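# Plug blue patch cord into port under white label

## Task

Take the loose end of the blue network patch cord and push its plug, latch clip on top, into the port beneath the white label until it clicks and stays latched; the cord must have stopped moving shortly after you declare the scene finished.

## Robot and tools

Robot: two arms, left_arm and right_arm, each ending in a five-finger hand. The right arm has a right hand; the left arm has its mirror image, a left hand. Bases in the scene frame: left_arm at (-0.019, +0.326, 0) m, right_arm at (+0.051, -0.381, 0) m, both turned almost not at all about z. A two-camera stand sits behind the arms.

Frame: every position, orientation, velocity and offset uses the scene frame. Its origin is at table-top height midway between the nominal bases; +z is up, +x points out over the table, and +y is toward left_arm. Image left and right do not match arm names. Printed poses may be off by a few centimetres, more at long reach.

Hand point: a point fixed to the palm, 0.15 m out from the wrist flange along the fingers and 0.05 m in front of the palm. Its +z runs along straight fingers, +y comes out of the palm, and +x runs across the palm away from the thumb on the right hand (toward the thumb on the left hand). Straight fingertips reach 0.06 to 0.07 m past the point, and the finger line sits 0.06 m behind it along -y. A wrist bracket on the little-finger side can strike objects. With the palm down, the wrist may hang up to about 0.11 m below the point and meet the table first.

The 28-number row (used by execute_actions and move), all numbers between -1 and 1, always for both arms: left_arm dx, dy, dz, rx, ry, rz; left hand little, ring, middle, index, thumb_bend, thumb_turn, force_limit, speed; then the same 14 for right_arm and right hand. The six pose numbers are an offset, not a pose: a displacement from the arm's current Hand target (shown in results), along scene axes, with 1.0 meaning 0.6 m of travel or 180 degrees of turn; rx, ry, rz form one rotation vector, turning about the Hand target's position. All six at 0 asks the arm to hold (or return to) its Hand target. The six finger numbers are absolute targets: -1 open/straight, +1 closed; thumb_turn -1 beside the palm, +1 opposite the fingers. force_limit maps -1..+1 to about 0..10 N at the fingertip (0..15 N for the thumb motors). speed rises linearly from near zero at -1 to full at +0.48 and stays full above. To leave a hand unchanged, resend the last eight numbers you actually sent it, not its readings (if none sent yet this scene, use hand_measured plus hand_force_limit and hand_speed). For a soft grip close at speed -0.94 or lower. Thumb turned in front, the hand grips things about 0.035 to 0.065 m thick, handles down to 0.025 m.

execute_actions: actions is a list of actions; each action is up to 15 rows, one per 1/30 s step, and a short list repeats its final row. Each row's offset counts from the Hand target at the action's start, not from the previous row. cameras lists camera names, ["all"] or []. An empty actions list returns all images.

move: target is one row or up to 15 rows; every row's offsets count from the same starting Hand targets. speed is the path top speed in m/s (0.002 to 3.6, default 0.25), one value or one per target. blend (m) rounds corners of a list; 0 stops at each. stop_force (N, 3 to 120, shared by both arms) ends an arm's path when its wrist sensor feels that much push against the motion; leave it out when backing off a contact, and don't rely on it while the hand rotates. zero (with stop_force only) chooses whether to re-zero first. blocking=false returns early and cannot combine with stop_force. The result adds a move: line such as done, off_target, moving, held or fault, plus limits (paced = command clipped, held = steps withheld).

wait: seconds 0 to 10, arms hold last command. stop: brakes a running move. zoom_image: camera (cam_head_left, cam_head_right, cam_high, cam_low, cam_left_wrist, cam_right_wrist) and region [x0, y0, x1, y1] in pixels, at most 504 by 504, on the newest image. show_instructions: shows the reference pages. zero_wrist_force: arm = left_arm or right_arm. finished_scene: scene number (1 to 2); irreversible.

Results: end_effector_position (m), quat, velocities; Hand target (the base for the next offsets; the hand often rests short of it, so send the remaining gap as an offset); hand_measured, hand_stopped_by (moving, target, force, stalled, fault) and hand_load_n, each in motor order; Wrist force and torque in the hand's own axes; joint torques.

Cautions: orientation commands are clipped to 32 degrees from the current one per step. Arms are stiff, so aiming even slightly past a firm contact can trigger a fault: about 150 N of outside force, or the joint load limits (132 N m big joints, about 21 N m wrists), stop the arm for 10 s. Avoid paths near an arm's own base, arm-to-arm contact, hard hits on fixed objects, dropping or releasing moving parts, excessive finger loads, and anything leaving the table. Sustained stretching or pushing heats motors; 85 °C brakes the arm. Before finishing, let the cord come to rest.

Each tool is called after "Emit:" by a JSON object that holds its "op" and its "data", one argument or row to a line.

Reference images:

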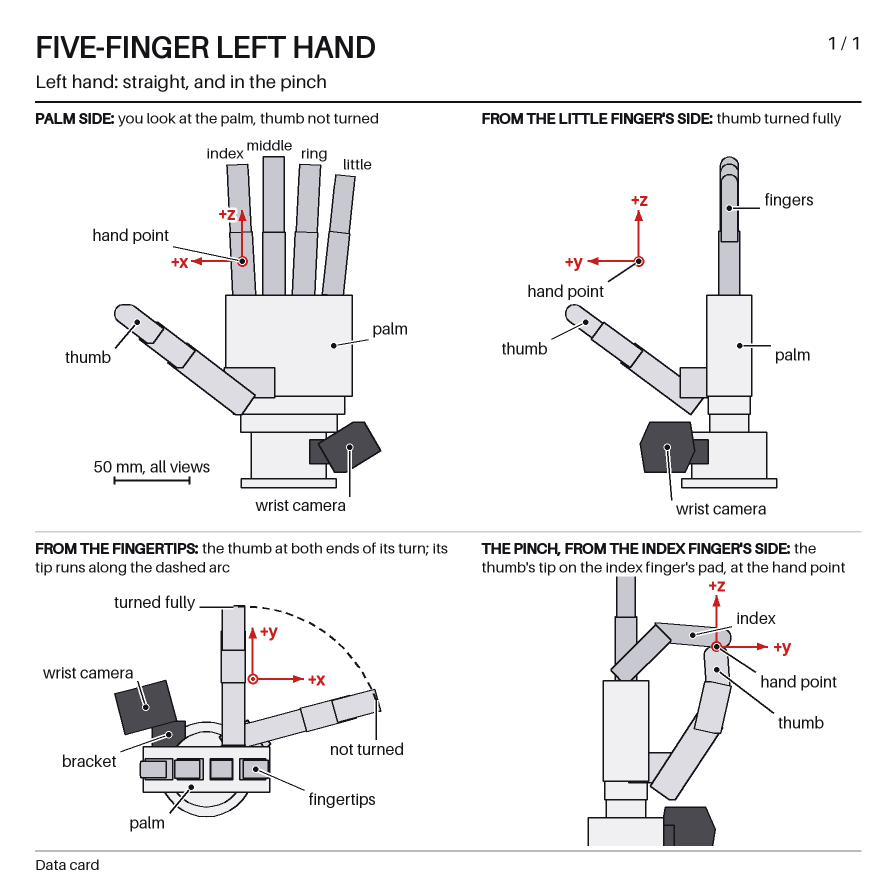

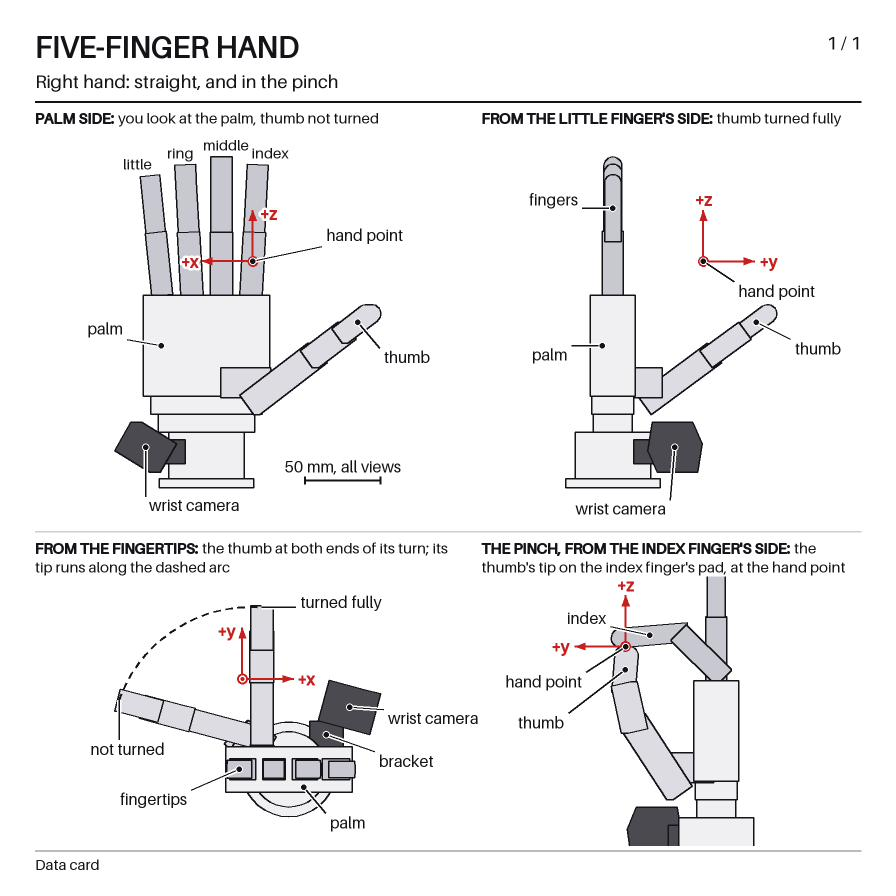

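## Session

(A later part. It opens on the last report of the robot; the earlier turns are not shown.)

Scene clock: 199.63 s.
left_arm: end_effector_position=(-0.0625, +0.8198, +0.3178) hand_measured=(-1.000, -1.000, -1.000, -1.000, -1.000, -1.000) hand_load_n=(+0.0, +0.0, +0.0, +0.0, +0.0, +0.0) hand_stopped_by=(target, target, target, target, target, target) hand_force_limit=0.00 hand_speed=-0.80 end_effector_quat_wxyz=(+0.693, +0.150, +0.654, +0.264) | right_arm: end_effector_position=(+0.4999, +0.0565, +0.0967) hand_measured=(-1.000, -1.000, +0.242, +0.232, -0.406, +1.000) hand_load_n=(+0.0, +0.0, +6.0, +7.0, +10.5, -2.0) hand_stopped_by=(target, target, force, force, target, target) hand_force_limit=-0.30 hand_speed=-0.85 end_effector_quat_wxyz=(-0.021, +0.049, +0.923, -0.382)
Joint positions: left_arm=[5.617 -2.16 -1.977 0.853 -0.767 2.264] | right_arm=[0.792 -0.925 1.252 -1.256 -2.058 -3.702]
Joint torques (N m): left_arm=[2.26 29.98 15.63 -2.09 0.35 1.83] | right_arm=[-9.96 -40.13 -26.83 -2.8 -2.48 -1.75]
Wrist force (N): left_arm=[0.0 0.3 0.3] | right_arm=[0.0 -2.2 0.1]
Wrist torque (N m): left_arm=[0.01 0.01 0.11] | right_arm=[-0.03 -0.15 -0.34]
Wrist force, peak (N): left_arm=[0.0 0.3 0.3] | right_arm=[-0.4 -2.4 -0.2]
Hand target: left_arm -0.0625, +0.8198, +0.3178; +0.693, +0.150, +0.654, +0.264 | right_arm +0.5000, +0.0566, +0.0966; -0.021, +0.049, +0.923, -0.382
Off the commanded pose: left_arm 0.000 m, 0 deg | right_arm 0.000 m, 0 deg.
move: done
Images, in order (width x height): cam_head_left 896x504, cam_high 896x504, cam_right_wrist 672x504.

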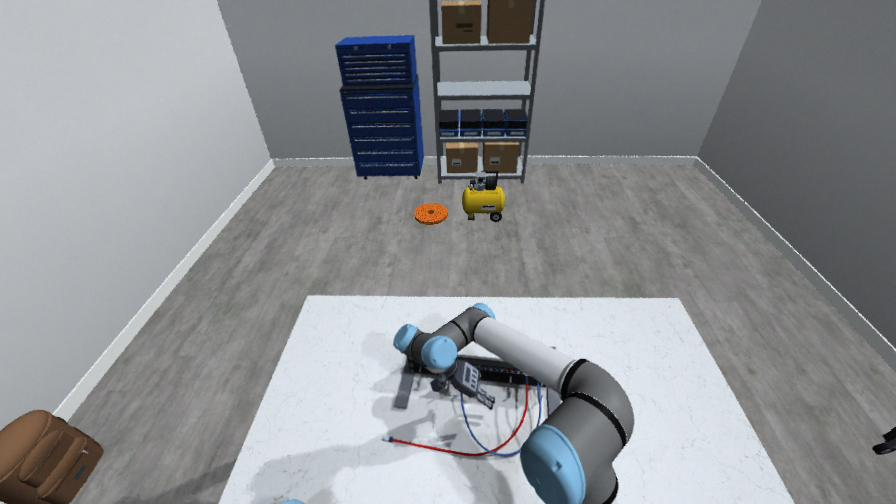

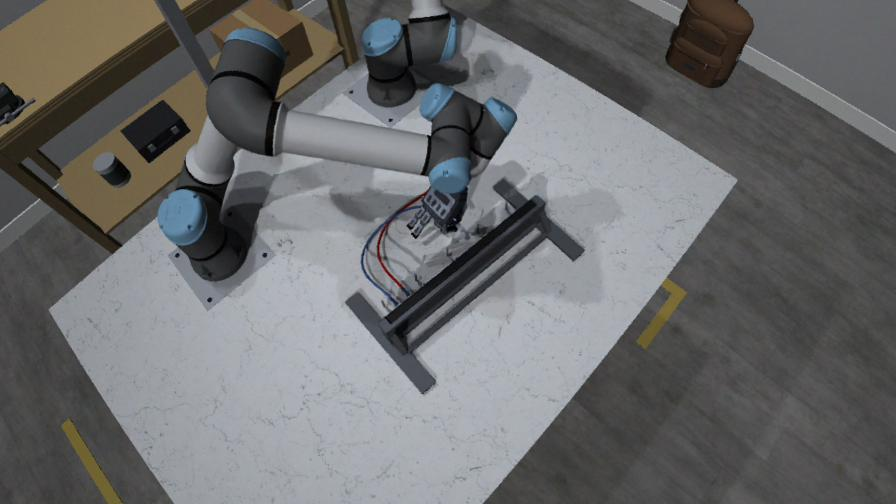

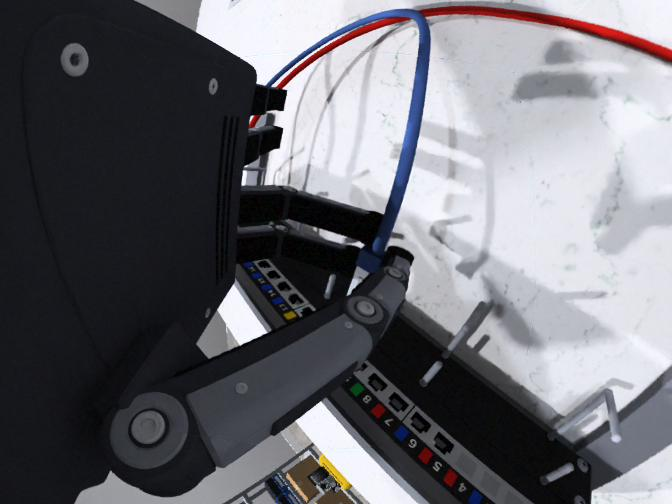

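Emit:
{"op": "zoom_image", "data": {
  "camera": "cam_right_wrist",
  "region": [335, 230, 405, 300]
}}

Scaled by 7.200 from the camera's 672x504 image, which has a finer 960x720 frame.

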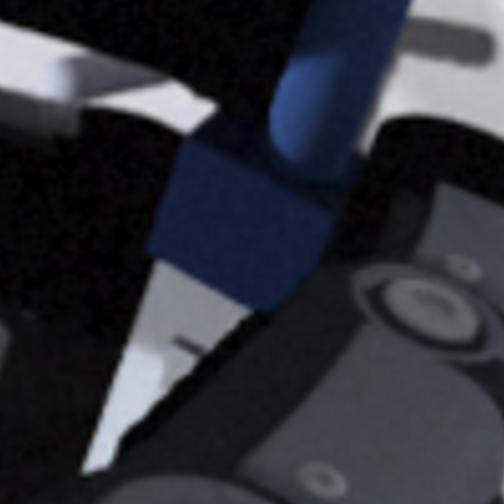

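Emit:
{"op": "move", "data": {
  "target": [0,0,0,0,0,0,-1,-1,-1,-1,-1,-1,0,-0.8,0.0528,-0.0048,-0.0018,0.0038,0.038,-0.0382,-1,-1,0.7,0.7,-0.4,1,-0.3,-0.85],
  "speed": 0.06,
  "cameras": ["cam_right_wrist"]
}}

Emit:
{"op": "zoom_image", "data": {
  "camera": "cam_right_wrist",
  "region": [290, 220, 410, 340]
}}

Scene clock: 206.50 s.
left_arm: end_effector_position=(-0.0625, +0.8198, +0.3178) hand_measured=(-1.000, -1.000, -1.000, -1.000, -1.000, -1.000) hand_load_n=(+0.0, -0.5, +0.0, +0.0, +0.0, +0.0) hand_stopped_by=(target, target, target, target, target, target) hand_force_limit=0.00 hand_speed=-0.80 end_effector_quat_wxyz=(+0.693, +0.150, +0.654, +0.264) | right_arm: end_effector_position=(+0.5316, +0.0537, +0.0955) hand_measured=(-1.000, -1.000, +0.242, +0.232, -0.406, +1.000) hand_load_n=(+0.0, +0.0, +5.5, +7.0, +11.0, -2.0) hand_stopped_by=(target, target, force, force, target, target) hand_force_limit=-0.30 hand_speed=-0.85 end_effector_quat_wxyz=(-0.099, +0.081, +0.918, -0.377)
Joint positions: left_arm=[5.617 -2.16 -1.977 0.853 -0.767 2.264] | right_arm=[0.72 -0.81 1.038 -1.082 -1.961 -3.721]
Joint torques (N m): left_arm=[3.74 30.4 16.2 -2.19 0.56 1.74] | right_arm=[-11.8 -45 -29.96 0.78 1.27 -1.73]
Wrist force (N): left_arm=[0.0 0.1 0.2] | right_arm=[-0.2 -2.0 0.3]
Wrist torque (N m): left_arm=[0.00 0.02 0.11] | right_arm=[-0.02 -0.12 -0.30]
Wrist force, peak (N): left_arm=[-0.1 0.2 0.4] | right_arm=[-0.3 -2.4 0.5]
Hand target: left_arm -0.0625, +0.8198, +0.3178; +0.693, +0.150, +0.654, +0.264 | right_arm +0.5317, +0.0537, +0.0955; -0.099, +0.081, +0.917, -0.377
Off the commanded pose: left_arm 0.000 m, 0 deg | right_arm 0.000 m, 0 deg.
move: done
Images, in order (width x height): cam_right_wrist 672x504.

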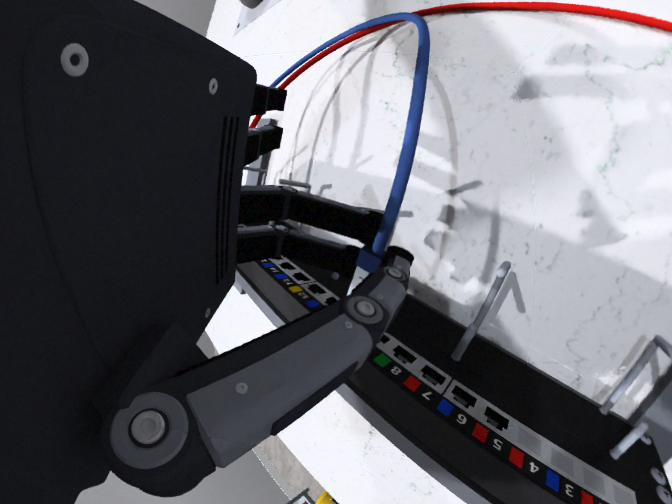

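Scaled by 4.200 from the camera's 672x504 image, which has a finer 960x720 frame.

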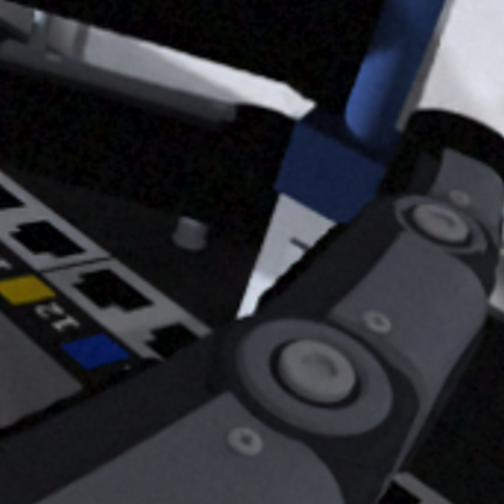

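Emit:
{"op": "move", "data": {
  "target": [0,0,0,0,0,0,-1,-1,-1,-1,-1,-1,0,-0.8,0.0158,-0.0016,0,0,0,0,-1,-1,0.7,0.7,-0.4,1,-0.3,-0.85],
  "speed": 0.03,
  "stop_force": 4,
  "cameras": ["cam_right_wrist","cam_high"]
}}

Emit:
{"op": "zoom_image", "data": {
  "camera": "cam_right_wrist",
  "region": [290, 230, 380, 320]
}}

Emit:
{"op": "zoom_image", "data": {
  "camera": "cam_high",
  "region": [450, 200, 510, 260]
}}

Scene clock: 209.00 s.
left_arm: end_effector_position=(-0.0625, +0.8198, +0.3178) hand_measured=(-1.000, -1.000, -1.000, -1.000, -1.000, -1.000) hand_load_n=(+0.0, +0.5, +0.0, +0.0, +0.0, +0.0) hand_stopped_by=(target, target, target, target, target, target) hand_force_limit=0.00 hand_speed=-0.80 end_effector_quat_wxyz=(+0.693, +0.150, +0.654, +0.264) | right_arm: end_effector_position=(+0.5412, +0.0527, +0.0955) hand_measured=(-1.000, -1.000, +0.242, +0.232, -0.406, +1.000) hand_load_n=(+0.0, -0.5, +5.5, +7.0, +10.5, -2.0) hand_stopped_by=(target, target, force, force, target, target) hand_force_limit=-0.30 hand_speed=-0.85 end_effector_quat_wxyz=(-0.099, +0.081, +0.917, -0.377)
Joint positions: left_arm=[5.617 -2.16 -1.977 0.853 -0.767 2.264] | right_arm=[0.711 -0.795 1.012 -1.073 -1.967 -3.728]
Joint torques (N m): left_arm=[1.46 28.63 16.21 -2.35 0.37 1.61] | right_arm=[-11.38 -46.4 -28.62 0.51 -1.35 -1.68]
Wrist force (N): left_arm=[0.1 0.1 0.2] | right_arm=[-0.2 -2.2 0.5]
Wrist torque (N m): left_arm=[-0.02 0.00 0.12] | right_arm=[-0.05 -0.13 -0.30]
Wrist force, peak (N): left_arm=[0.3 0.0 0.3] | right_arm=[0.1 -2.3 0.6]
Hand target: left_arm -0.0625, +0.8198, +0.3178; +0.693, +0.150, +0.654, +0.264 | right_arm +0.5412, +0.0527, +0.0955; -0.099, +0.081, +0.917, -0.377
Off the commanded pose: left_arm 0.000 m, 0 deg | right_arm 0.000 m, 0 deg.
move: done
Images, in order (width x height): cam_high 896x504, cam_right_wrist 672x504.

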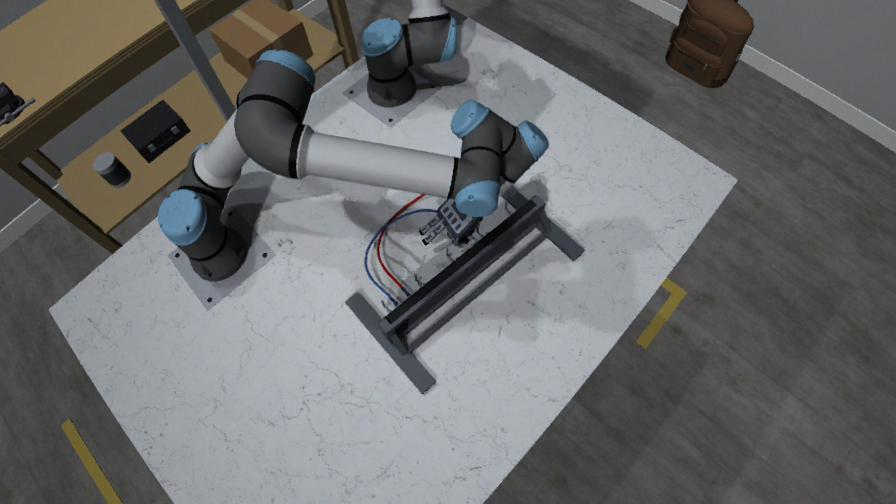

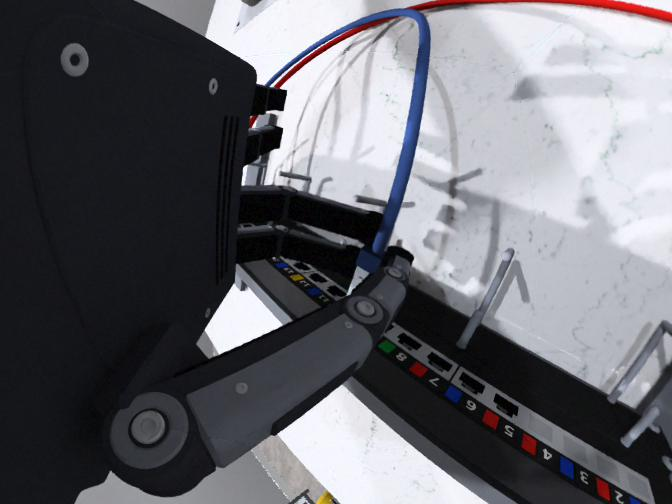

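Scaled by 5.600 from the camera's 672x504 image, which has a finer 960x720 frame.

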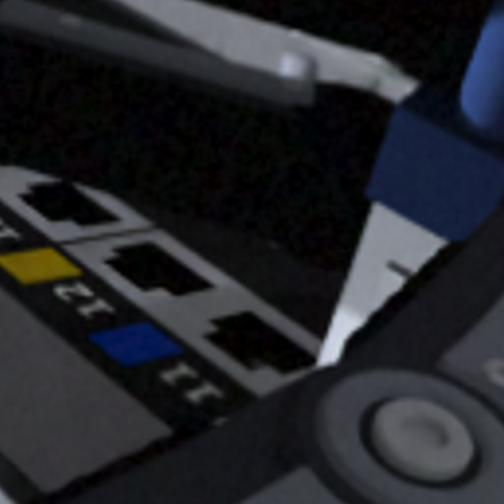

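Scaled by 8.400 from the camera's 896x504 image, which has a finer 1280x720 frame.

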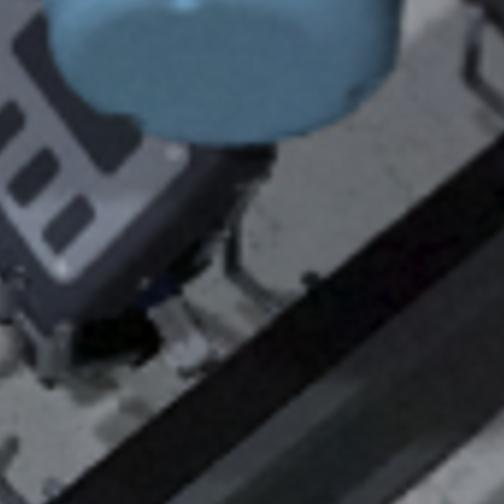

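Emit:
{"op": "zoom_image", "data": {
  "camera": "cam_right_wrist",
  "region": [305, 255, 355, 305]
}}

Scaled by 10.080 from the camera's 672x504 image, which has a finer 960x720 frame.

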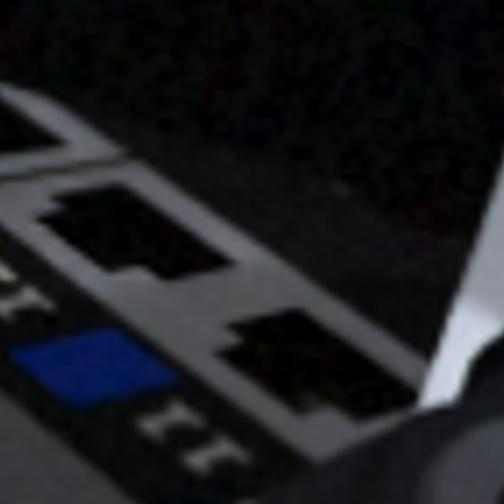

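Emit:
{"op": "move", "data": {
  "target": [0,0,0,0,0,0,-1,-1,-1,-1,-1,-1,0,-0.8,0.0132,-0.0013,0,0,0,0,-1,-1,0.7,0.7,-0.4,1,-0.3,-0.85],
  "speed": 0.008,
  "stop_force": 3,
  "cameras": ["cam_right_wrist"]
}}

Emit:
{"op": "zoom_image", "data": {
  "camera": "cam_right_wrist",
  "region": [310, 245, 370, 305]
}}

Scene clock: 212.87 s.
left_arm: end_effector_position=(-0.0625, +0.8198, +0.3178) hand_measured=(-1.000, -1.000, -1.000, -1.000, -1.000, -1.000) hand_load_n=(+0.0, +0.0, +0.0, +0.0, +0.0, +0.0) hand_stopped_by=(target, target, target, target, target, target) hand_force_limit=0.00 hand_speed=-0.80 end_effector_quat_wxyz=(+0.693, +0.150, +0.654, +0.264) | right_arm: end_effector_position=(+0.5487, +0.0519, +0.0955) hand_measured=(-1.000, -1.000, +0.242, +0.232, -0.406, +1.000) hand_load_n=(+0.0, +0.0, +6.5, +7.0, +10.5, -2.5) hand_stopped_by=(target, target, force, force, target, target) hand_force_limit=-0.30 hand_speed=-0.85 end_effector_quat_wxyz=(-0.099, +0.081, +0.917, -0.377)
Joint positions: left_arm=[5.617 -2.16 -1.977 0.853 -0.767 2.264] | right_arm=[0.704 -0.783 0.991 -1.066 -1.971 -3.734]
Joint torques (N m): left_arm=[3.25 30.52 19.1 -2.2 0.18 1.64] | right_arm=[5.35 -67.87 -16.66 -3.32 0.39 1.25]
Wrist force (N): left_arm=[0.0 0.1 0.3] | right_arm=[3.2 -2.8 1.0]
Wrist torque (N m): left_arm=[-0.02 0.02 0.11] | right_arm=[-0.02 -0.18 -0.31]
Wrist force, peak (N): left_arm=[0.1 0.2 0.4] | right_arm=[4.3 -3.7 1.1]
Hand target: left_arm -0.0625, +0.8198, +0.3178; +0.693, +0.150, +0.654, +0.264 | right_arm +0.5486, +0.0520, +0.0955; -0.099, +0.081, +0.917, -0.377
Off the commanded pose: left_arm 0.000 m, 0 deg | right_arm 0.000 m, 0 deg.
move: contact (right_arm)
Images, in order (width x height): cam_right_wrist 672x504.

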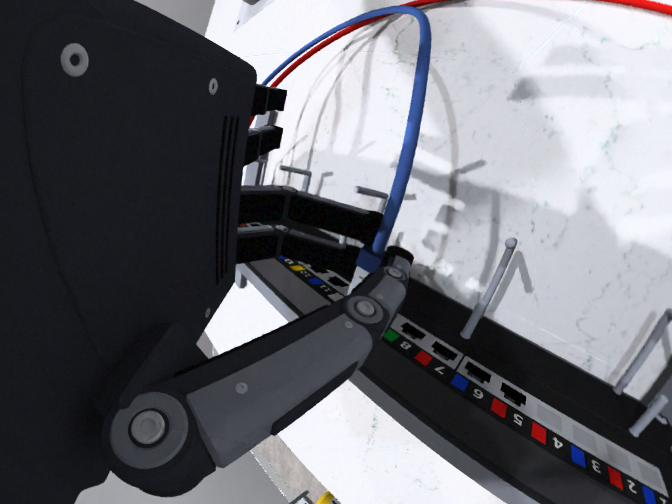

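Scaled by 8.400 from the camera's 672x504 image, which has a finer 960x720 frame.

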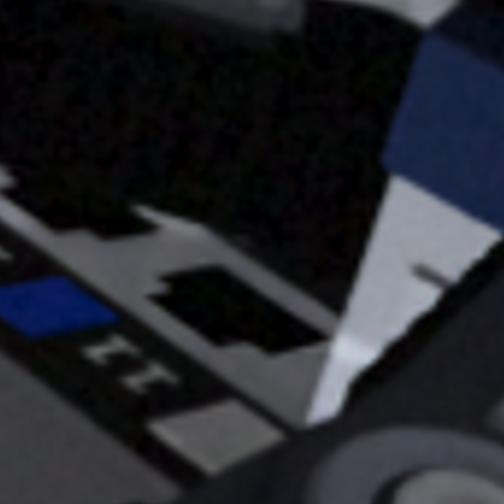

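Emit:
{"op": "zoom_image", "data": {
  "camera": "cam_right_wrist",
  "region": [335, 275, 363, 303]
}}

Scaled by 18.000 from the camera's 672x504 image, which has a finer 960x720 frame.

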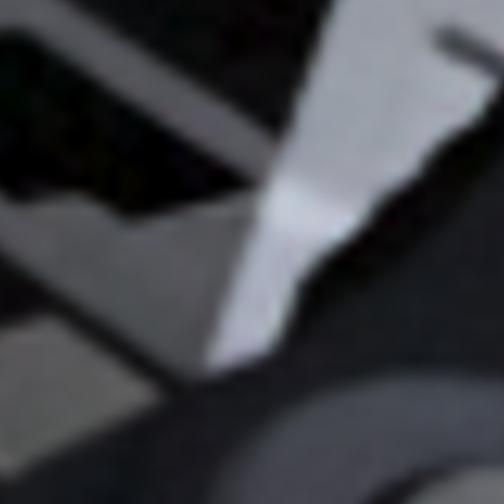

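Emit:
{"op": "execute_actions", "data": {
  "actions": [],
  "cameras": ["cam_head_left","cam_head_right","cam_high"]
}}

Emit:
{"op": "zoom_image", "data": {
  "camera": "cam_head_left",
  "region": [430, 340, 530, 400]
}}

Emit:
{"op": "zoom_image", "data": {
  "camera": "cam_head_right",
  "region": [430, 340, 530, 400]
}}

Emit:
{"op": "zoom_image", "data": {
  "camera": "cam_high",
  "region": [450, 210, 500, 260]
}}

Scene clock: 214.40 s.
left_arm: end_effector_position=(-0.0625, +0.8198, +0.3178) hand_measured=(-1.000, -1.000, -1.000, -1.000, -1.000, -1.000) hand_load_n=(+0.0, +0.0, +0.0, +0.0, +0.0, +0.0) hand_stopped_by=(target, target, target, target, target, target) hand_force_limit=0.00 hand_speed=-0.80 end_effector_quat_wxyz=(+0.693, +0.150, +0.654, +0.264) | right_arm: end_effector_position=(+0.5486, +0.0520, +0.0955) hand_measured=(-1.000, -1.000, +0.242, +0.232, -0.406, +1.000) hand_load_n=(+0.0, +0.0, +6.0, +7.5, +10.5, -2.5) hand_stopped_by=(target, target, force, force, target, target) hand_force_limit=-0.30 hand_speed=-0.85 end_effector_quat_wxyz=(-0.099, +0.081, +0.917, -0.377)
Joint positions: left_arm=[5.617 -2.16 -1.977 0.853 -0.767 2.264] | right_arm=[0.704 -0.783 0.991 -1.066 -1.971 -3.734]
Joint velocities: within noise
Joint torques (N m): left_arm=[1.89 29.51 16.76 -2.31 0.44 1.82] | right_arm=[7.73 -66.86 -17.17 -3.4 0.69 1.34]
Motor temperatures (°C): left_arm=[31 32 36 38 40 37] | right_arm=[33 31 33 37 37 39]
Wrist force (N): left_arm=[0.0 0.1 0.1] | right_arm=[3.0 -3.4 0.8]
Wrist torque (N m): left_arm=[-0.01 0.01 0.11] | right_arm=[-0.09 -0.14 -0.35]
Wrist force, peak (N): left_arm=[0.1 0.1 0.4] | right_arm=[3.6 -3.4 0.4]
Hand target: left_arm -0.0625, +0.8198, +0.3178; +0.693, +0.150, +0.654, +0.264 | right_arm +0.5486, +0.0520, +0.0955; -0.099, +0.081, +0.917, -0.377
Off the commanded pose: left_arm 0.000 m, 0 deg | right_arm 0.000 m, 0 deg.
Images, in order (width x height): cam_head_left 896x504, cam_head_right 896x504, cam_high 896x504.

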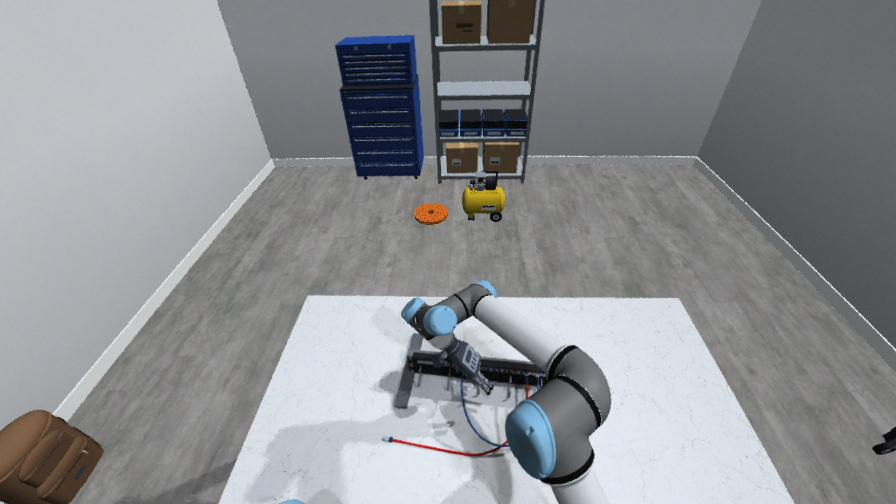

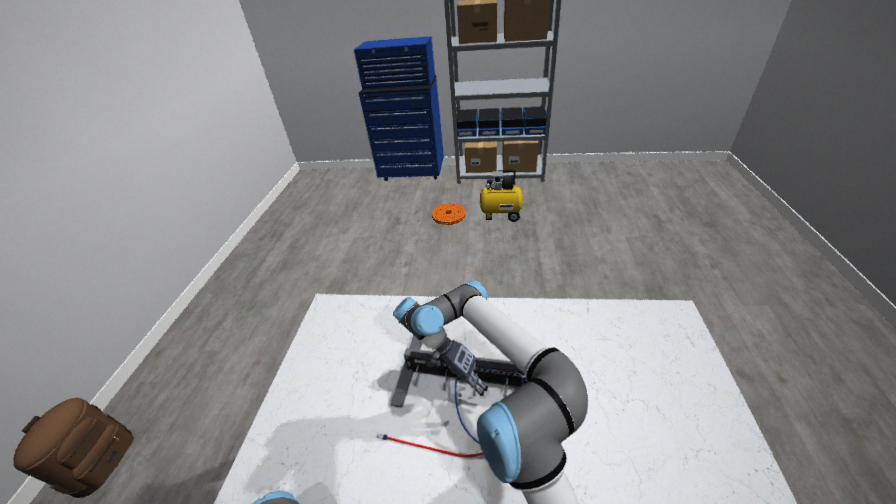

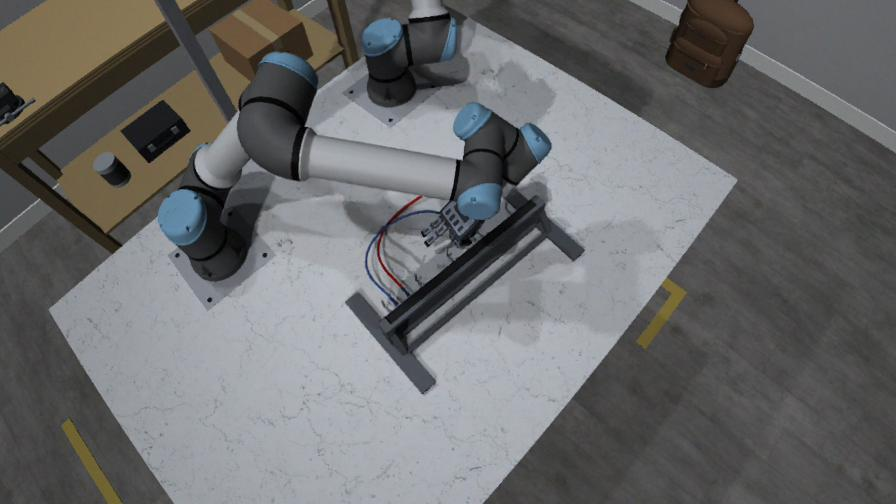

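Scaled by 5.040 from the camera's 896x504 image, which has a finer 1280x720 frame.

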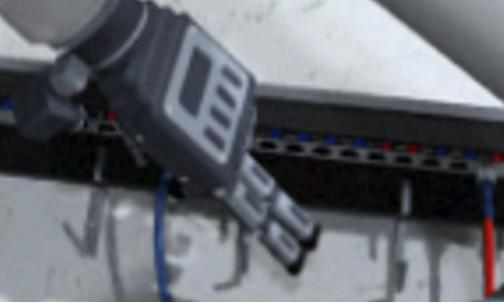

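Scaled by 5.040 from the camera's 896x504 image, which has a finer 1280x720 frame.

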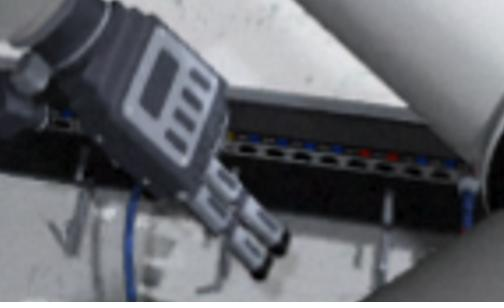

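Scaled by 10.080 from the camera's 896x504 image, which has a finer 1280x720 frame.

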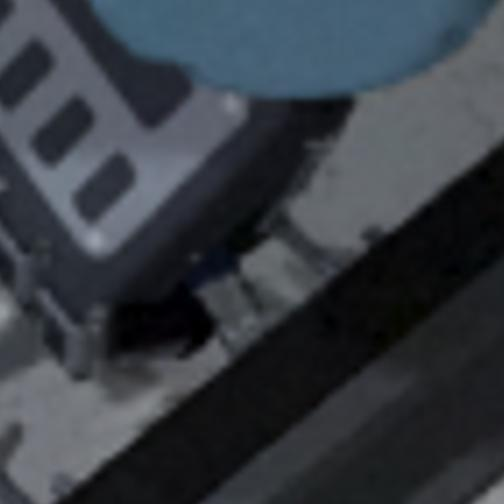

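Emit:
{"op": "execute_actions", "data": {
  "actions": [],
  "cameras": ["cam_right_wrist"]
}}

Emit:
{"op": "zoom_image", "data": {
  "camera": "cam_right_wrist",
  "region": [322, 265, 364, 307]
}}

Emit:
{"op": "zoom_image", "data": {
  "camera": "cam_right_wrist",
  "region": [374, 304, 444, 374]
}}

Scene clock: 215.03 s.
left_arm: end_effector_position=(-0.0625, +0.8198, +0.3178) hand_measured=(-1.000, -1.000, -1.000, -1.000, -1.000, -1.000) hand_load_n=(+0.0, +0.0, +0.0, +0.0, +0.0, +0.0) hand_stopped_by=(target, target, target, target, target, target) hand_force_limit=0.00 hand_speed=-0.80 end_effector_quat_wxyz=(+0.693, +0.150, +0.654, +0.264) | right_arm: end_effector_position=(+0.5486, +0.0520, +0.0955) hand_measured=(-1.000, -1.000, +0.242, +0.232, -0.406, +1.000) hand_load_n=(+0.0, +0.0, +6.5, +7.0, +10.5, -2.5) hand_stopped_by=(target, target, force, force, target, target) hand_force_limit=-0.30 hand_speed=-0.85 end_effector_quat_wxyz=(-0.099, +0.081, +0.917, -0.377)
Joint positions: left_arm=[5.617 -2.16 -1.977 0.853 -0.767 2.264] | right_arm=[0.704 -0.783 0.991 -1.066 -1.971 -3.734]
Joint velocities: within noise
Joint torques (N m): left_arm=[2.43 30.39 16.89 -2.21 0.46 1.78] | right_arm=[7.97 -67.6 -15.61 -3.35 0.72 1.35]
Motor temperatures (°C): left_arm=[31 32 36 38 40 37] | right_arm=[33 31 33 37 37 39]
Wrist force (N): left_arm=[-0.1 -0.1 0.1] | right_arm=[3.5 -3.5 0.5]
Wrist torque (N m): left_arm=[-0.03 0.02 0.11] | right_arm=[-0.06 -0.21 -0.31]
Wrist force, peak (N): left_arm=[0.2 0.1 0.3] | right_arm=[3.5 -3.5 0.5]
Hand target: left_arm -0.0625, +0.8198, +0.3178; +0.693, +0.150, +0.654, +0.264 | right_arm +0.5486, +0.0520, +0.0955; -0.099, +0.081, +0.917, -0.377
Off the commanded pose: left_arm 0.000 m, 0 deg | right_arm 0.000 m, 0 deg.
Images, in order (width x height): cam_right_wrist 672x504.

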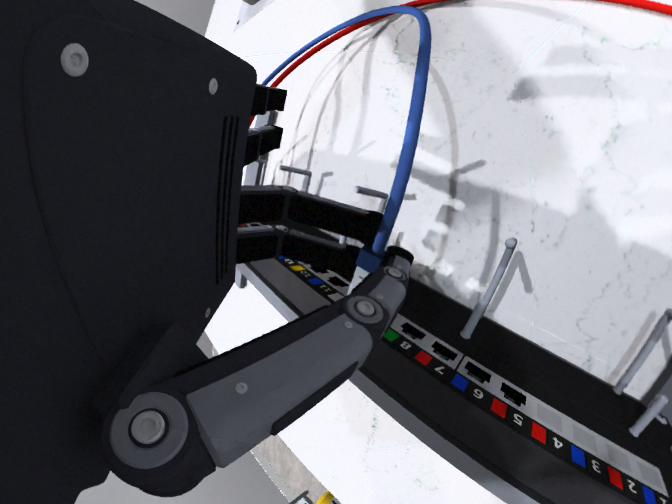

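Scaled by 12.000 from the camera's 672x504 image, which has a finer 960x720 frame.

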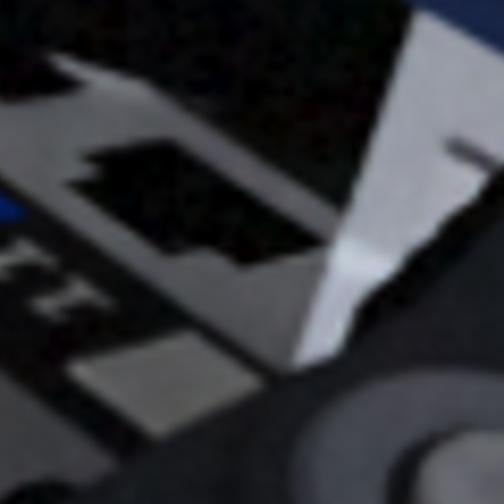

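Scaled by 7.200 from the camera's 672x504 image, which has a finer 960x720 frame.

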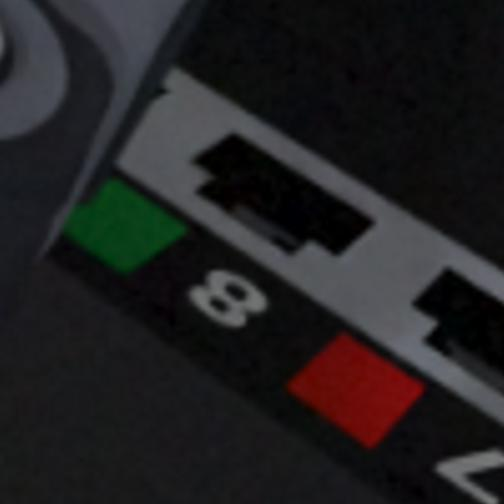

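Emit:
{"op": "move", "data": {
  "target": [
    [0,0,0,0,0,0,-1,-1,-1,-1,-1,-1,0,-0.8,-0.0067,0.0007,0,0,0,0,-1,-1,0.7,0.7,-0.4,1,-0.3,-0.85],
    [0,0,0,0,0,0,-1,-1,-1,-1,-1,-1,0,-0.8,-0.0070,-0.0018,-0.0088,0,0,0,-1,-1,0.7,0.7,-0.4,1,-0.3,-0.85]
  ],
  "speed": 0.02
}}

Emit:
{"op": "move", "data": {
  "target": [0,0,0,0,0,0,-1,-1,-1,-1,-1,-1,0,-0.8,0.02,-0.002,0,0,0,0,-1,-1,0.7,0.7,-0.4,1,-0.3,-0.85],
  "speed": 0.008,
  "stop_force": 3,
  "cameras": ["cam_right_wrist"]
}}

Emit:
{"op": "zoom_image", "data": {
  "camera": "cam_right_wrist",
  "region": [322, 265, 364, 307]
}}

Scene clock: 218.03 s.
left_arm: end_effector_position=(-0.0625, +0.8198, +0.3178) hand_measured=(-1.000, -1.000, -1.000, -1.000, -1.000, -1.000) hand_load_n=(+0.0, +0.0, +0.0, +0.0, +0.0, +0.0) hand_stopped_by=(target, target, target, target, target, target) hand_force_limit=0.00 hand_speed=-0.80 end_effector_quat_wxyz=(+0.693, +0.150, +0.654, +0.264) | right_arm: end_effector_position=(+0.5444, +0.0509, +0.0903) hand_measured=(-1.000, -1.000, +0.242, +0.232, -0.406, +1.000) hand_load_n=(+0.0, +0.0, +5.5, +7.0, +10.5, -2.0) hand_stopped_by=(target, target, force, force, target, target) hand_force_limit=-0.30 hand_speed=-0.85 end_effector_quat_wxyz=(-0.099, +0.081, +0.917, -0.377)
Joint positions: left_arm=[5.617 -2.16 -1.977 0.853 -0.767 2.264] | right_arm=[0.706 -0.79 1.016 -1.084 -1.97 -3.732]
Joint torques (N m): left_arm=[1.69 30.63 15.88 -2.29 0.46 1.7] | right_arm=[-11.95 -66.36 -13.55 -2.27 -1.04 -1.47]
Wrist force (N): left_arm=[0.1 0.1 0.1] | right_arm=[0.0 -1.9 0.2]
Wrist torque (N m): left_arm=[0.00 0.00 0.11] | right_arm=[-0.02 -0.15 -0.28]
Wrist force, peak (N): left_arm=[0.4 0.0 0.2] | right_arm=[3.5 -3.4 0.9]
Hand target: left_arm -0.0625, +0.8198, +0.3178; +0.693, +0.150, +0.654, +0.264 | right_arm +0.5444, +0.0509, +0.0902; -0.099, +0.081, +0.917, -0.377
Off the commanded pose: left_arm 0.000 m, 0 deg | right_arm 0.000 m, 0 deg.
move: done

Scene clock: 219.83 s.
left_arm: end_effector_position=(-0.0625, +0.8198, +0.3178) hand_measured=(-1.000, -1.000, -1.000, -1.000, -1.000, -1.000) hand_load_n=(+0.0, +0.0, +0.0, +0.0, +0.0, +0.0) hand_stopped_by=(target, target, target, target, target, target) hand_force_limit=0.00 hand_speed=-0.80 end_effector_quat_wxyz=(+0.693, +0.150, +0.654, +0.264) | right_arm: end_effector_position=(+0.5485, +0.0505, +0.0902) hand_measured=(-1.000, -1.000, +0.242, +0.232, -0.406, +1.000) hand_load_n=(+0.0, +0.0, +6.0, +7.0, +10.5, -2.0) hand_stopped_by=(target, target, force, force, target, target) hand_force_limit=-0.30 hand_speed=-0.85 end_effector_quat_wxyz=(-0.099, +0.081, +0.917, -0.377)
Joint positions: left_arm=[5.617 -2.16 -1.977 0.853 -0.767 2.264] | right_arm=[0.703 -0.783 1.005 -1.081 -1.972 -3.735]
Joint torques (N m): left_arm=[1.09 28.73 16.41 -2.25 0.23 2.1] | right_arm=[9.56 -66.59 -16.04 -2.09 0.62 1.34]
Wrist force (N): left_arm=[0.0 0.2 0.1] | right_arm=[0.9 -2.5 0.4]
Wrist torque (N m): left_arm=[0.01 0.01 0.11] | right_arm=[-0.04 -0.17 -0.29]
Wrist force, peak (N): left_arm=[0.1 0.1 0.4] | right_arm=[3.9 -3.9 1.1]
Hand target: left_arm -0.0625, +0.8198, +0.3178; +0.693, +0.150, +0.654, +0.264 | right_arm +0.5485, +0.0505, +0.0902; -0.099, +0.081, +0.917, -0.377 (not the last commanded pose)
Off the commanded pose: left_arm 0.000 m, 0 deg | right_arm 0.008 m, 0 deg.
move: contact (right_arm)
Images, in order (width x height): cam_right_wrist 672x504.

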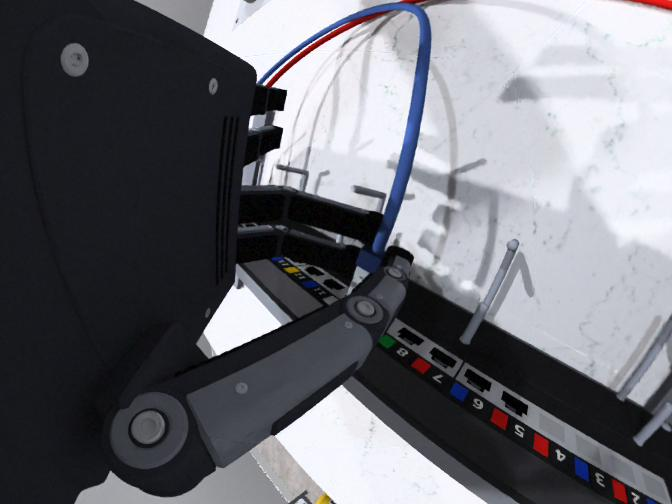

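Scaled by 12.000 from the camera's 672x504 image, which has a finer 960x720 frame.

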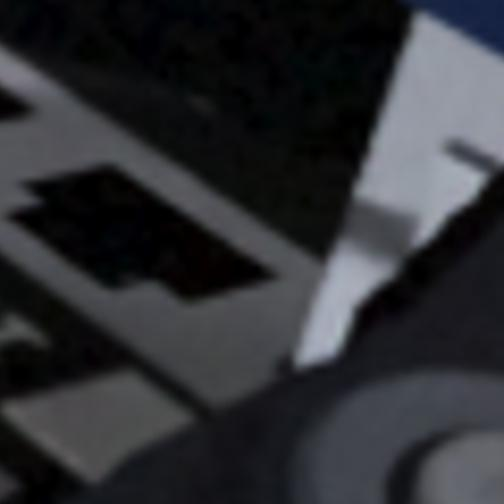

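Emit:
{"op": "move", "data": {
  "target": [
    [0,0,0,0,0,0,-1,-1,-1,-1,-1,-1,0,-0.8,-0.0002,-0.0017,-0.0008,0,0,0,-1,-1,0.7,0.7,-0.4,1,-0.3,-0.85],
    [0,0,0,0,0,0,-1,-1,-1,-1,-1,-1,0,-0.8,0.0015,-0.0019,-0.0008,0,0,0,-1,-1,0.7,0.7,-0.4,1,-0.3,-0.85]
  ],
  "speed": 0.01
}}

Scene clock: 221.30 s.
left_arm: end_effector_position=(-0.0625, +0.8198, +0.3178) hand_measured=(-1.000, -1.000, -1.000, -1.000, -1.000, -1.000) hand_load_n=(+0.0, +0.0, +0.0, +0.0, +0.0, +0.0) hand_stopped_by=(target, target, target, target, target, target) hand_force_limit=0.00 hand_speed=-0.80 end_effector_quat_wxyz=(+0.693, +0.150, +0.654, +0.264) | right_arm: end_effector_position=(+0.5493, +0.0494, +0.0898) hand_measured=(-1.000, -1.000, +0.242, +0.232, -0.406, +1.000) hand_load_n=(+0.0, +0.0, +5.5, +9.5, +10.0, -1.5) hand_stopped_by=(target, target, force, force, target, target) hand_force_limit=-0.30 hand_speed=-0.85 end_effector_quat_wxyz=(-0.099, +0.081, +0.918, -0.377)
Joint positions: left_arm=[5.617 -2.16 -1.977 0.853 -0.767 2.264] | right_arm=[0.701 -0.784 1.007 -1.083 -1.973 -3.736]
Joint torques (N m): left_arm=[2.32 30.07 16.84 -2.26 0.16 1.98] | right_arm=[-10.98 -44.77 -30.84 -0.29 -2.14 -1.59]
Wrist force (N): left_arm=[0.0 0.2 0.2] | right_arm=[1.9 -4.2 2.0]
Wrist torque (N m): left_arm=[0.00 0.01 0.11] | right_arm=[-0.02 -0.10 -0.30]
Wrist force, peak (N): left_arm=[0.1 0.0 0.4] | right_arm=[3.6 -3.8 1.7]
Hand target: left_arm -0.0625, +0.8198, +0.3178; +0.693, +0.150, +0.654, +0.264 | right_arm +0.5494, +0.0493, +0.0897; -0.099, +0.081, +0.917, -0.377
Off the commanded pose: left_arm 0.000 m, 0 deg | right_arm 0.000 m, 0 deg.
move: done

Emit:
{"op": "move", "data": {
  "target": [0,0,0,0,0,0,-1,-1,-1,-1,-1,-1,0,-0.8,0.0,-0.0012,-0.0015,0,0,0,-1,-1,0.7,0.7,-0.4,1,-0.3,-0.85],
  "speed": 0.01
}}

Emit:
{"op": "move", "data": {
  "target": [0,0,0,0,0,0,-1,-1,-1,-1,-1,-1,0,-0.8,0.0,-0.0012,-0.0015,0,0,0,-1,-1,0.7,0.7,-0.4,1,-0.3,-0.85],
  "speed": 0.01,
  "cameras": ["cam_right_wrist"]
}}

Emit:
{"op": "zoom_image", "data": {
  "camera": "cam_right_wrist",
  "region": [322, 265, 364, 307]
}}

Scene clock: 222.20 s.
left_arm: end_effector_position=(-0.0625, +0.8198, +0.3178) hand_measured=(-1.000, -1.000, -1.000, -1.000, -1.000, -1.000) hand_load_n=(+0.5, -0.5, +0.0, +0.0, +0.0, +0.0) hand_stopped_by=(target, target, target, target, target, target) hand_force_limit=0.00 hand_speed=-0.80 end_effector_quat_wxyz=(+0.693, +0.150, +0.654, +0.264) | right_arm: end_effector_position=(+0.5494, +0.0487, +0.0889) hand_measured=(-1.000, -1.000, +0.242, +0.232, -0.406, +1.000) hand_load_n=(+0.0, +0.0, +6.0, +7.0, +10.5, -2.0) hand_stopped_by=(target, target, force, force, target, target) hand_force_limit=-0.30 hand_speed=-0.85 end_effector_quat_wxyz=(-0.099, +0.081, +0.917, -0.377)
Joint positions: left_arm=[5.617 -2.16 -1.977 0.853 -0.767 2.264] | right_arm=[0.7 -0.784 1.011 -1.086 -1.974 -3.737]
Joint torques (N m): left_arm=[1.74 29.33 16.08 -2.32 0.27 1.84] | right_arm=[-10.16 -67.33 -14.71 -2.49 -2.11 -1.53]
Wrist force (N): left_arm=[0.0 -0.1 0.2] | right_arm=[0.1 -2.2 0.4]
Wrist torque (N m): left_arm=[-0.04 0.01 0.12] | right_arm=[-0.04 -0.14 -0.29]
Wrist force, peak (N): left_arm=[0.2 0.0 0.3] | right_arm=[1.8 -4.7 2.1]
Hand target: left_arm -0.0625, +0.8198, +0.3178; +0.693, +0.150, +0.654, +0.264 | right_arm +0.5494, +0.0486, +0.0888; -0.099, +0.081, +0.917, -0.377
Off the commanded pose: left_arm 0.000 m, 0 deg | right_arm 0.000 m, 0 deg.
move: done

Scene clock: 222.90 s.
left_arm: end_effector_position=(-0.0625, +0.8198, +0.3178) hand_measured=(-1.000, -1.000, -1.000, -1.000, -1.000, -1.000) hand_load_n=(+0.0, +0.0, +0.0, +0.0, +0.0, +0.0) hand_stopped_by=(target, target, target, target, target, target) hand_force_limit=0.00 hand_speed=-0.80 end_effector_quat_wxyz=(+0.693, +0.150, +0.654, +0.264) | right_arm: end_effector_position=(+0.5494, +0.0480, +0.0880) hand_measured=(-1.000, -1.000, +0.242, +0.232, -0.406, +1.000) hand_load_n=(+0.0, +0.0, +7.0, +5.0, +10.5, -3.5) hand_stopped_by=(target, target, force, force, target, target) hand_force_limit=-0.30 hand_speed=-0.85 end_effector_quat_wxyz=(-0.099, +0.081, +0.917, -0.377)
Joint positions: left_arm=[5.617 -2.16 -1.977 0.853 -0.767 2.264] | right_arm=[0.699 -0.785 1.015 -1.089 -1.974 -3.738]
Joint torques (N m): left_arm=[2.98 29.95 17.32 -2.07 0.35 1.7] | right_arm=[-13.32 -65.55 -15.79 -3.45 -2.98 -1.88]
Wrist force (N): left_arm=[0.0 0.0 0.2] | right_arm=[3.9 -2.8 -1.0]
Wrist torque (N m): left_arm=[-0.02 0.01 0.11] | right_arm=[-0.06 -0.21 -0.33]
Wrist force, peak (N): left_arm=[0.3 -0.1 0.4] | right_arm=[3.9 -3.2 -1.3]
Hand target: left_arm -0.0625, +0.8198, +0.3178; +0.693, +0.150, +0.654, +0.264 | right_arm +0.5494, +0.0479, +0.0879; -0.099, +0.081, +0.917, -0.377
Off the commanded pose: left_arm 0.000 m, 0 deg | right_arm 0.000 m, 0 deg.
move: done
Images, in order (width x height): cam_right_wrist 672x504.

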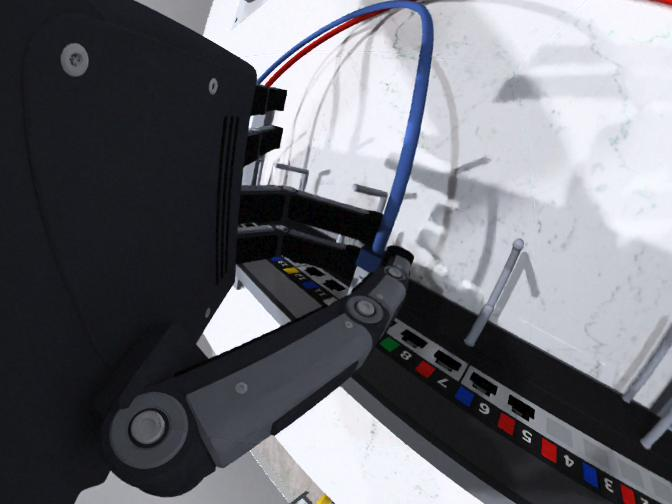

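Scaled by 12.000 from the camera's 672x504 image, which has a finer 960x720 frame.

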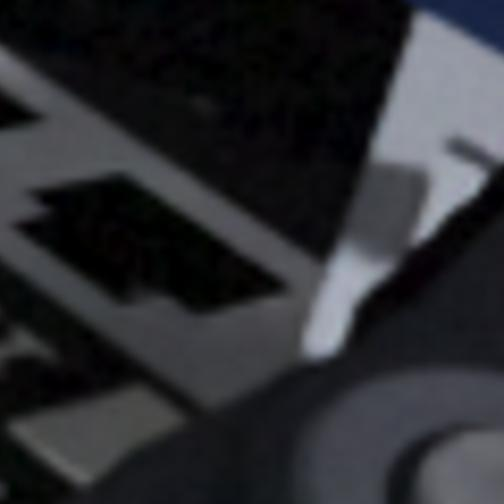

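Emit:
{"op": "move", "data": {
  "target": [0,0,0,0,0,0,-1,-1,-1,-1,-1,-1,0,-0.8,0.0,0.0012,0.0015,0,0,0,-1,-1,0.7,0.7,-0.4,1,-0.3,-0.85],
  "speed": 0.01
}}

Emit:
{"op": "move", "data": {
  "target": [0,0,0,0,0,0,-1,-1,-1,-1,-1,-1,0,-0.8,0.01,-0.001,0,0,0,0,-1,-1,0.7,0.7,-0.4,1,-0.3,-0.85],
  "speed": 0.008,
  "stop_force": 3
}}

Scene clock: 223.77 s.
left_arm: end_effector_position=(-0.0625, +0.8198, +0.3178) hand_measured=(-1.000, -1.000, -1.000, -1.000, -1.000, -1.000) hand_load_n=(+0.0, +0.0, +0.0, +0.0, +0.0, +0.0) hand_stopped_by=(target, target, target, target, target, target) hand_force_limit=0.00 hand_speed=-0.80 end_effector_quat_wxyz=(+0.693, +0.150, +0.654, +0.264) | right_arm: end_effector_position=(+0.5494, +0.0486, +0.0888) hand_measured=(-1.000, -1.000, +0.242, +0.232, -0.406, +1.000) hand_load_n=(+0.0, +0.0, +5.0, +7.0, +10.5, -1.5) hand_stopped_by=(target, target, force, force, target, target) hand_force_limit=-0.30 hand_speed=-0.85 end_effector_quat_wxyz=(-0.099, +0.081, +0.917, -0.377)
Joint positions: left_arm=[5.617 -2.16 -1.977 0.853 -0.767 2.264] | right_arm=[0.7 -0.784 1.011 -1.086 -1.974 -3.737]
Joint torques (N m): left_arm=[-0.04 29.25 16.68 -2.36 0.18 1.7] | right_arm=[10.72 -46.48 -30.34 -0.02 1.03 1.18]
Wrist force (N): left_arm=[-0.1 0.2 0.3] | right_arm=[0.7 -2.2 0.7]
Wrist torque (N m): left_arm=[0.00 0.02 0.10] | right_arm=[-0.02 -0.14 -0.30]
Wrist force, peak (N): left_arm=[-0.1 0.2 0.3] | right_arm=[4.3 -3.2 -1.1]
Hand target: left_arm -0.0625, +0.8198, +0.3178; +0.693, +0.150, +0.654, +0.264 | right_arm +0.5494, +0.0486, +0.0888; -0.099, +0.081, +0.917, -0.377
Off the commanded pose: left_arm 0.000 m, 0 deg | right_arm 0.000 m, 0 deg.
move: done

Scene clock: 225.10 s.
left_arm: end_effector_position=(-0.0625, +0.8198, +0.3178) hand_measured=(-1.000, -1.000, -1.000, -1.000, -1.000, -1.000) hand_load_n=(+0.0, +0.0, +0.0, +0.0, +0.0, +0.0) hand_stopped_by=(target, target, target, target, target, target) hand_force_limit=0.00 hand_speed=-0.80 end_effector_quat_wxyz=(+0.693, +0.150, +0.654, +0.264) | right_arm: end_effector_position=(+0.5497, +0.0487, +0.0888) hand_measured=(-1.000, -1.000, +0.242, +0.232, -0.406, +1.000) hand_load_n=(+0.0, +0.0, +5.5, +8.0, +10.5, -2.0) hand_stopped_by=(target, target, force, force, target, target) hand_force_limit=-0.30 hand_speed=-0.85 end_effector_quat_wxyz=(-0.099, +0.081, +0.918, -0.377)
Joint positions: left_arm=[5.617 -2.16 -1.977 0.853 -0.767 2.264] | right_arm=[0.7 -0.784 1.01 -1.086 -1.974 -3.737]
Joint torques (N m): left_arm=[0.15 29.76 16.6 -2.18 0.35 1.82] | right_arm=[8.54 -67.17 -15.72 -3.41 0.59 1.41]
Wrist force (N): left_arm=[0.1 0.0 0.3] | right_arm=[2.7 -3.7 1.1]
Wrist torque (N m): left_arm=[-0.02 0.01 0.12] | right_arm=[-0.07 -0.15 -0.32]
Wrist force, peak (N): left_arm=[0.1 0.1 0.4] | right_arm=[5.3 -5.6 1.3]
Hand target: left_arm -0.0625, +0.8198, +0.3178; +0.693, +0.150, +0.654, +0.264 | right_arm +0.5497, +0.0487, +0.0888; -0.099, +0.081, +0.918, -0.377 (not the last commanded pose)
Off the commanded pose: left_arm 0.000 m, 0 deg | right_arm 0.006 m, 0 deg.
move: contact (right_arm)


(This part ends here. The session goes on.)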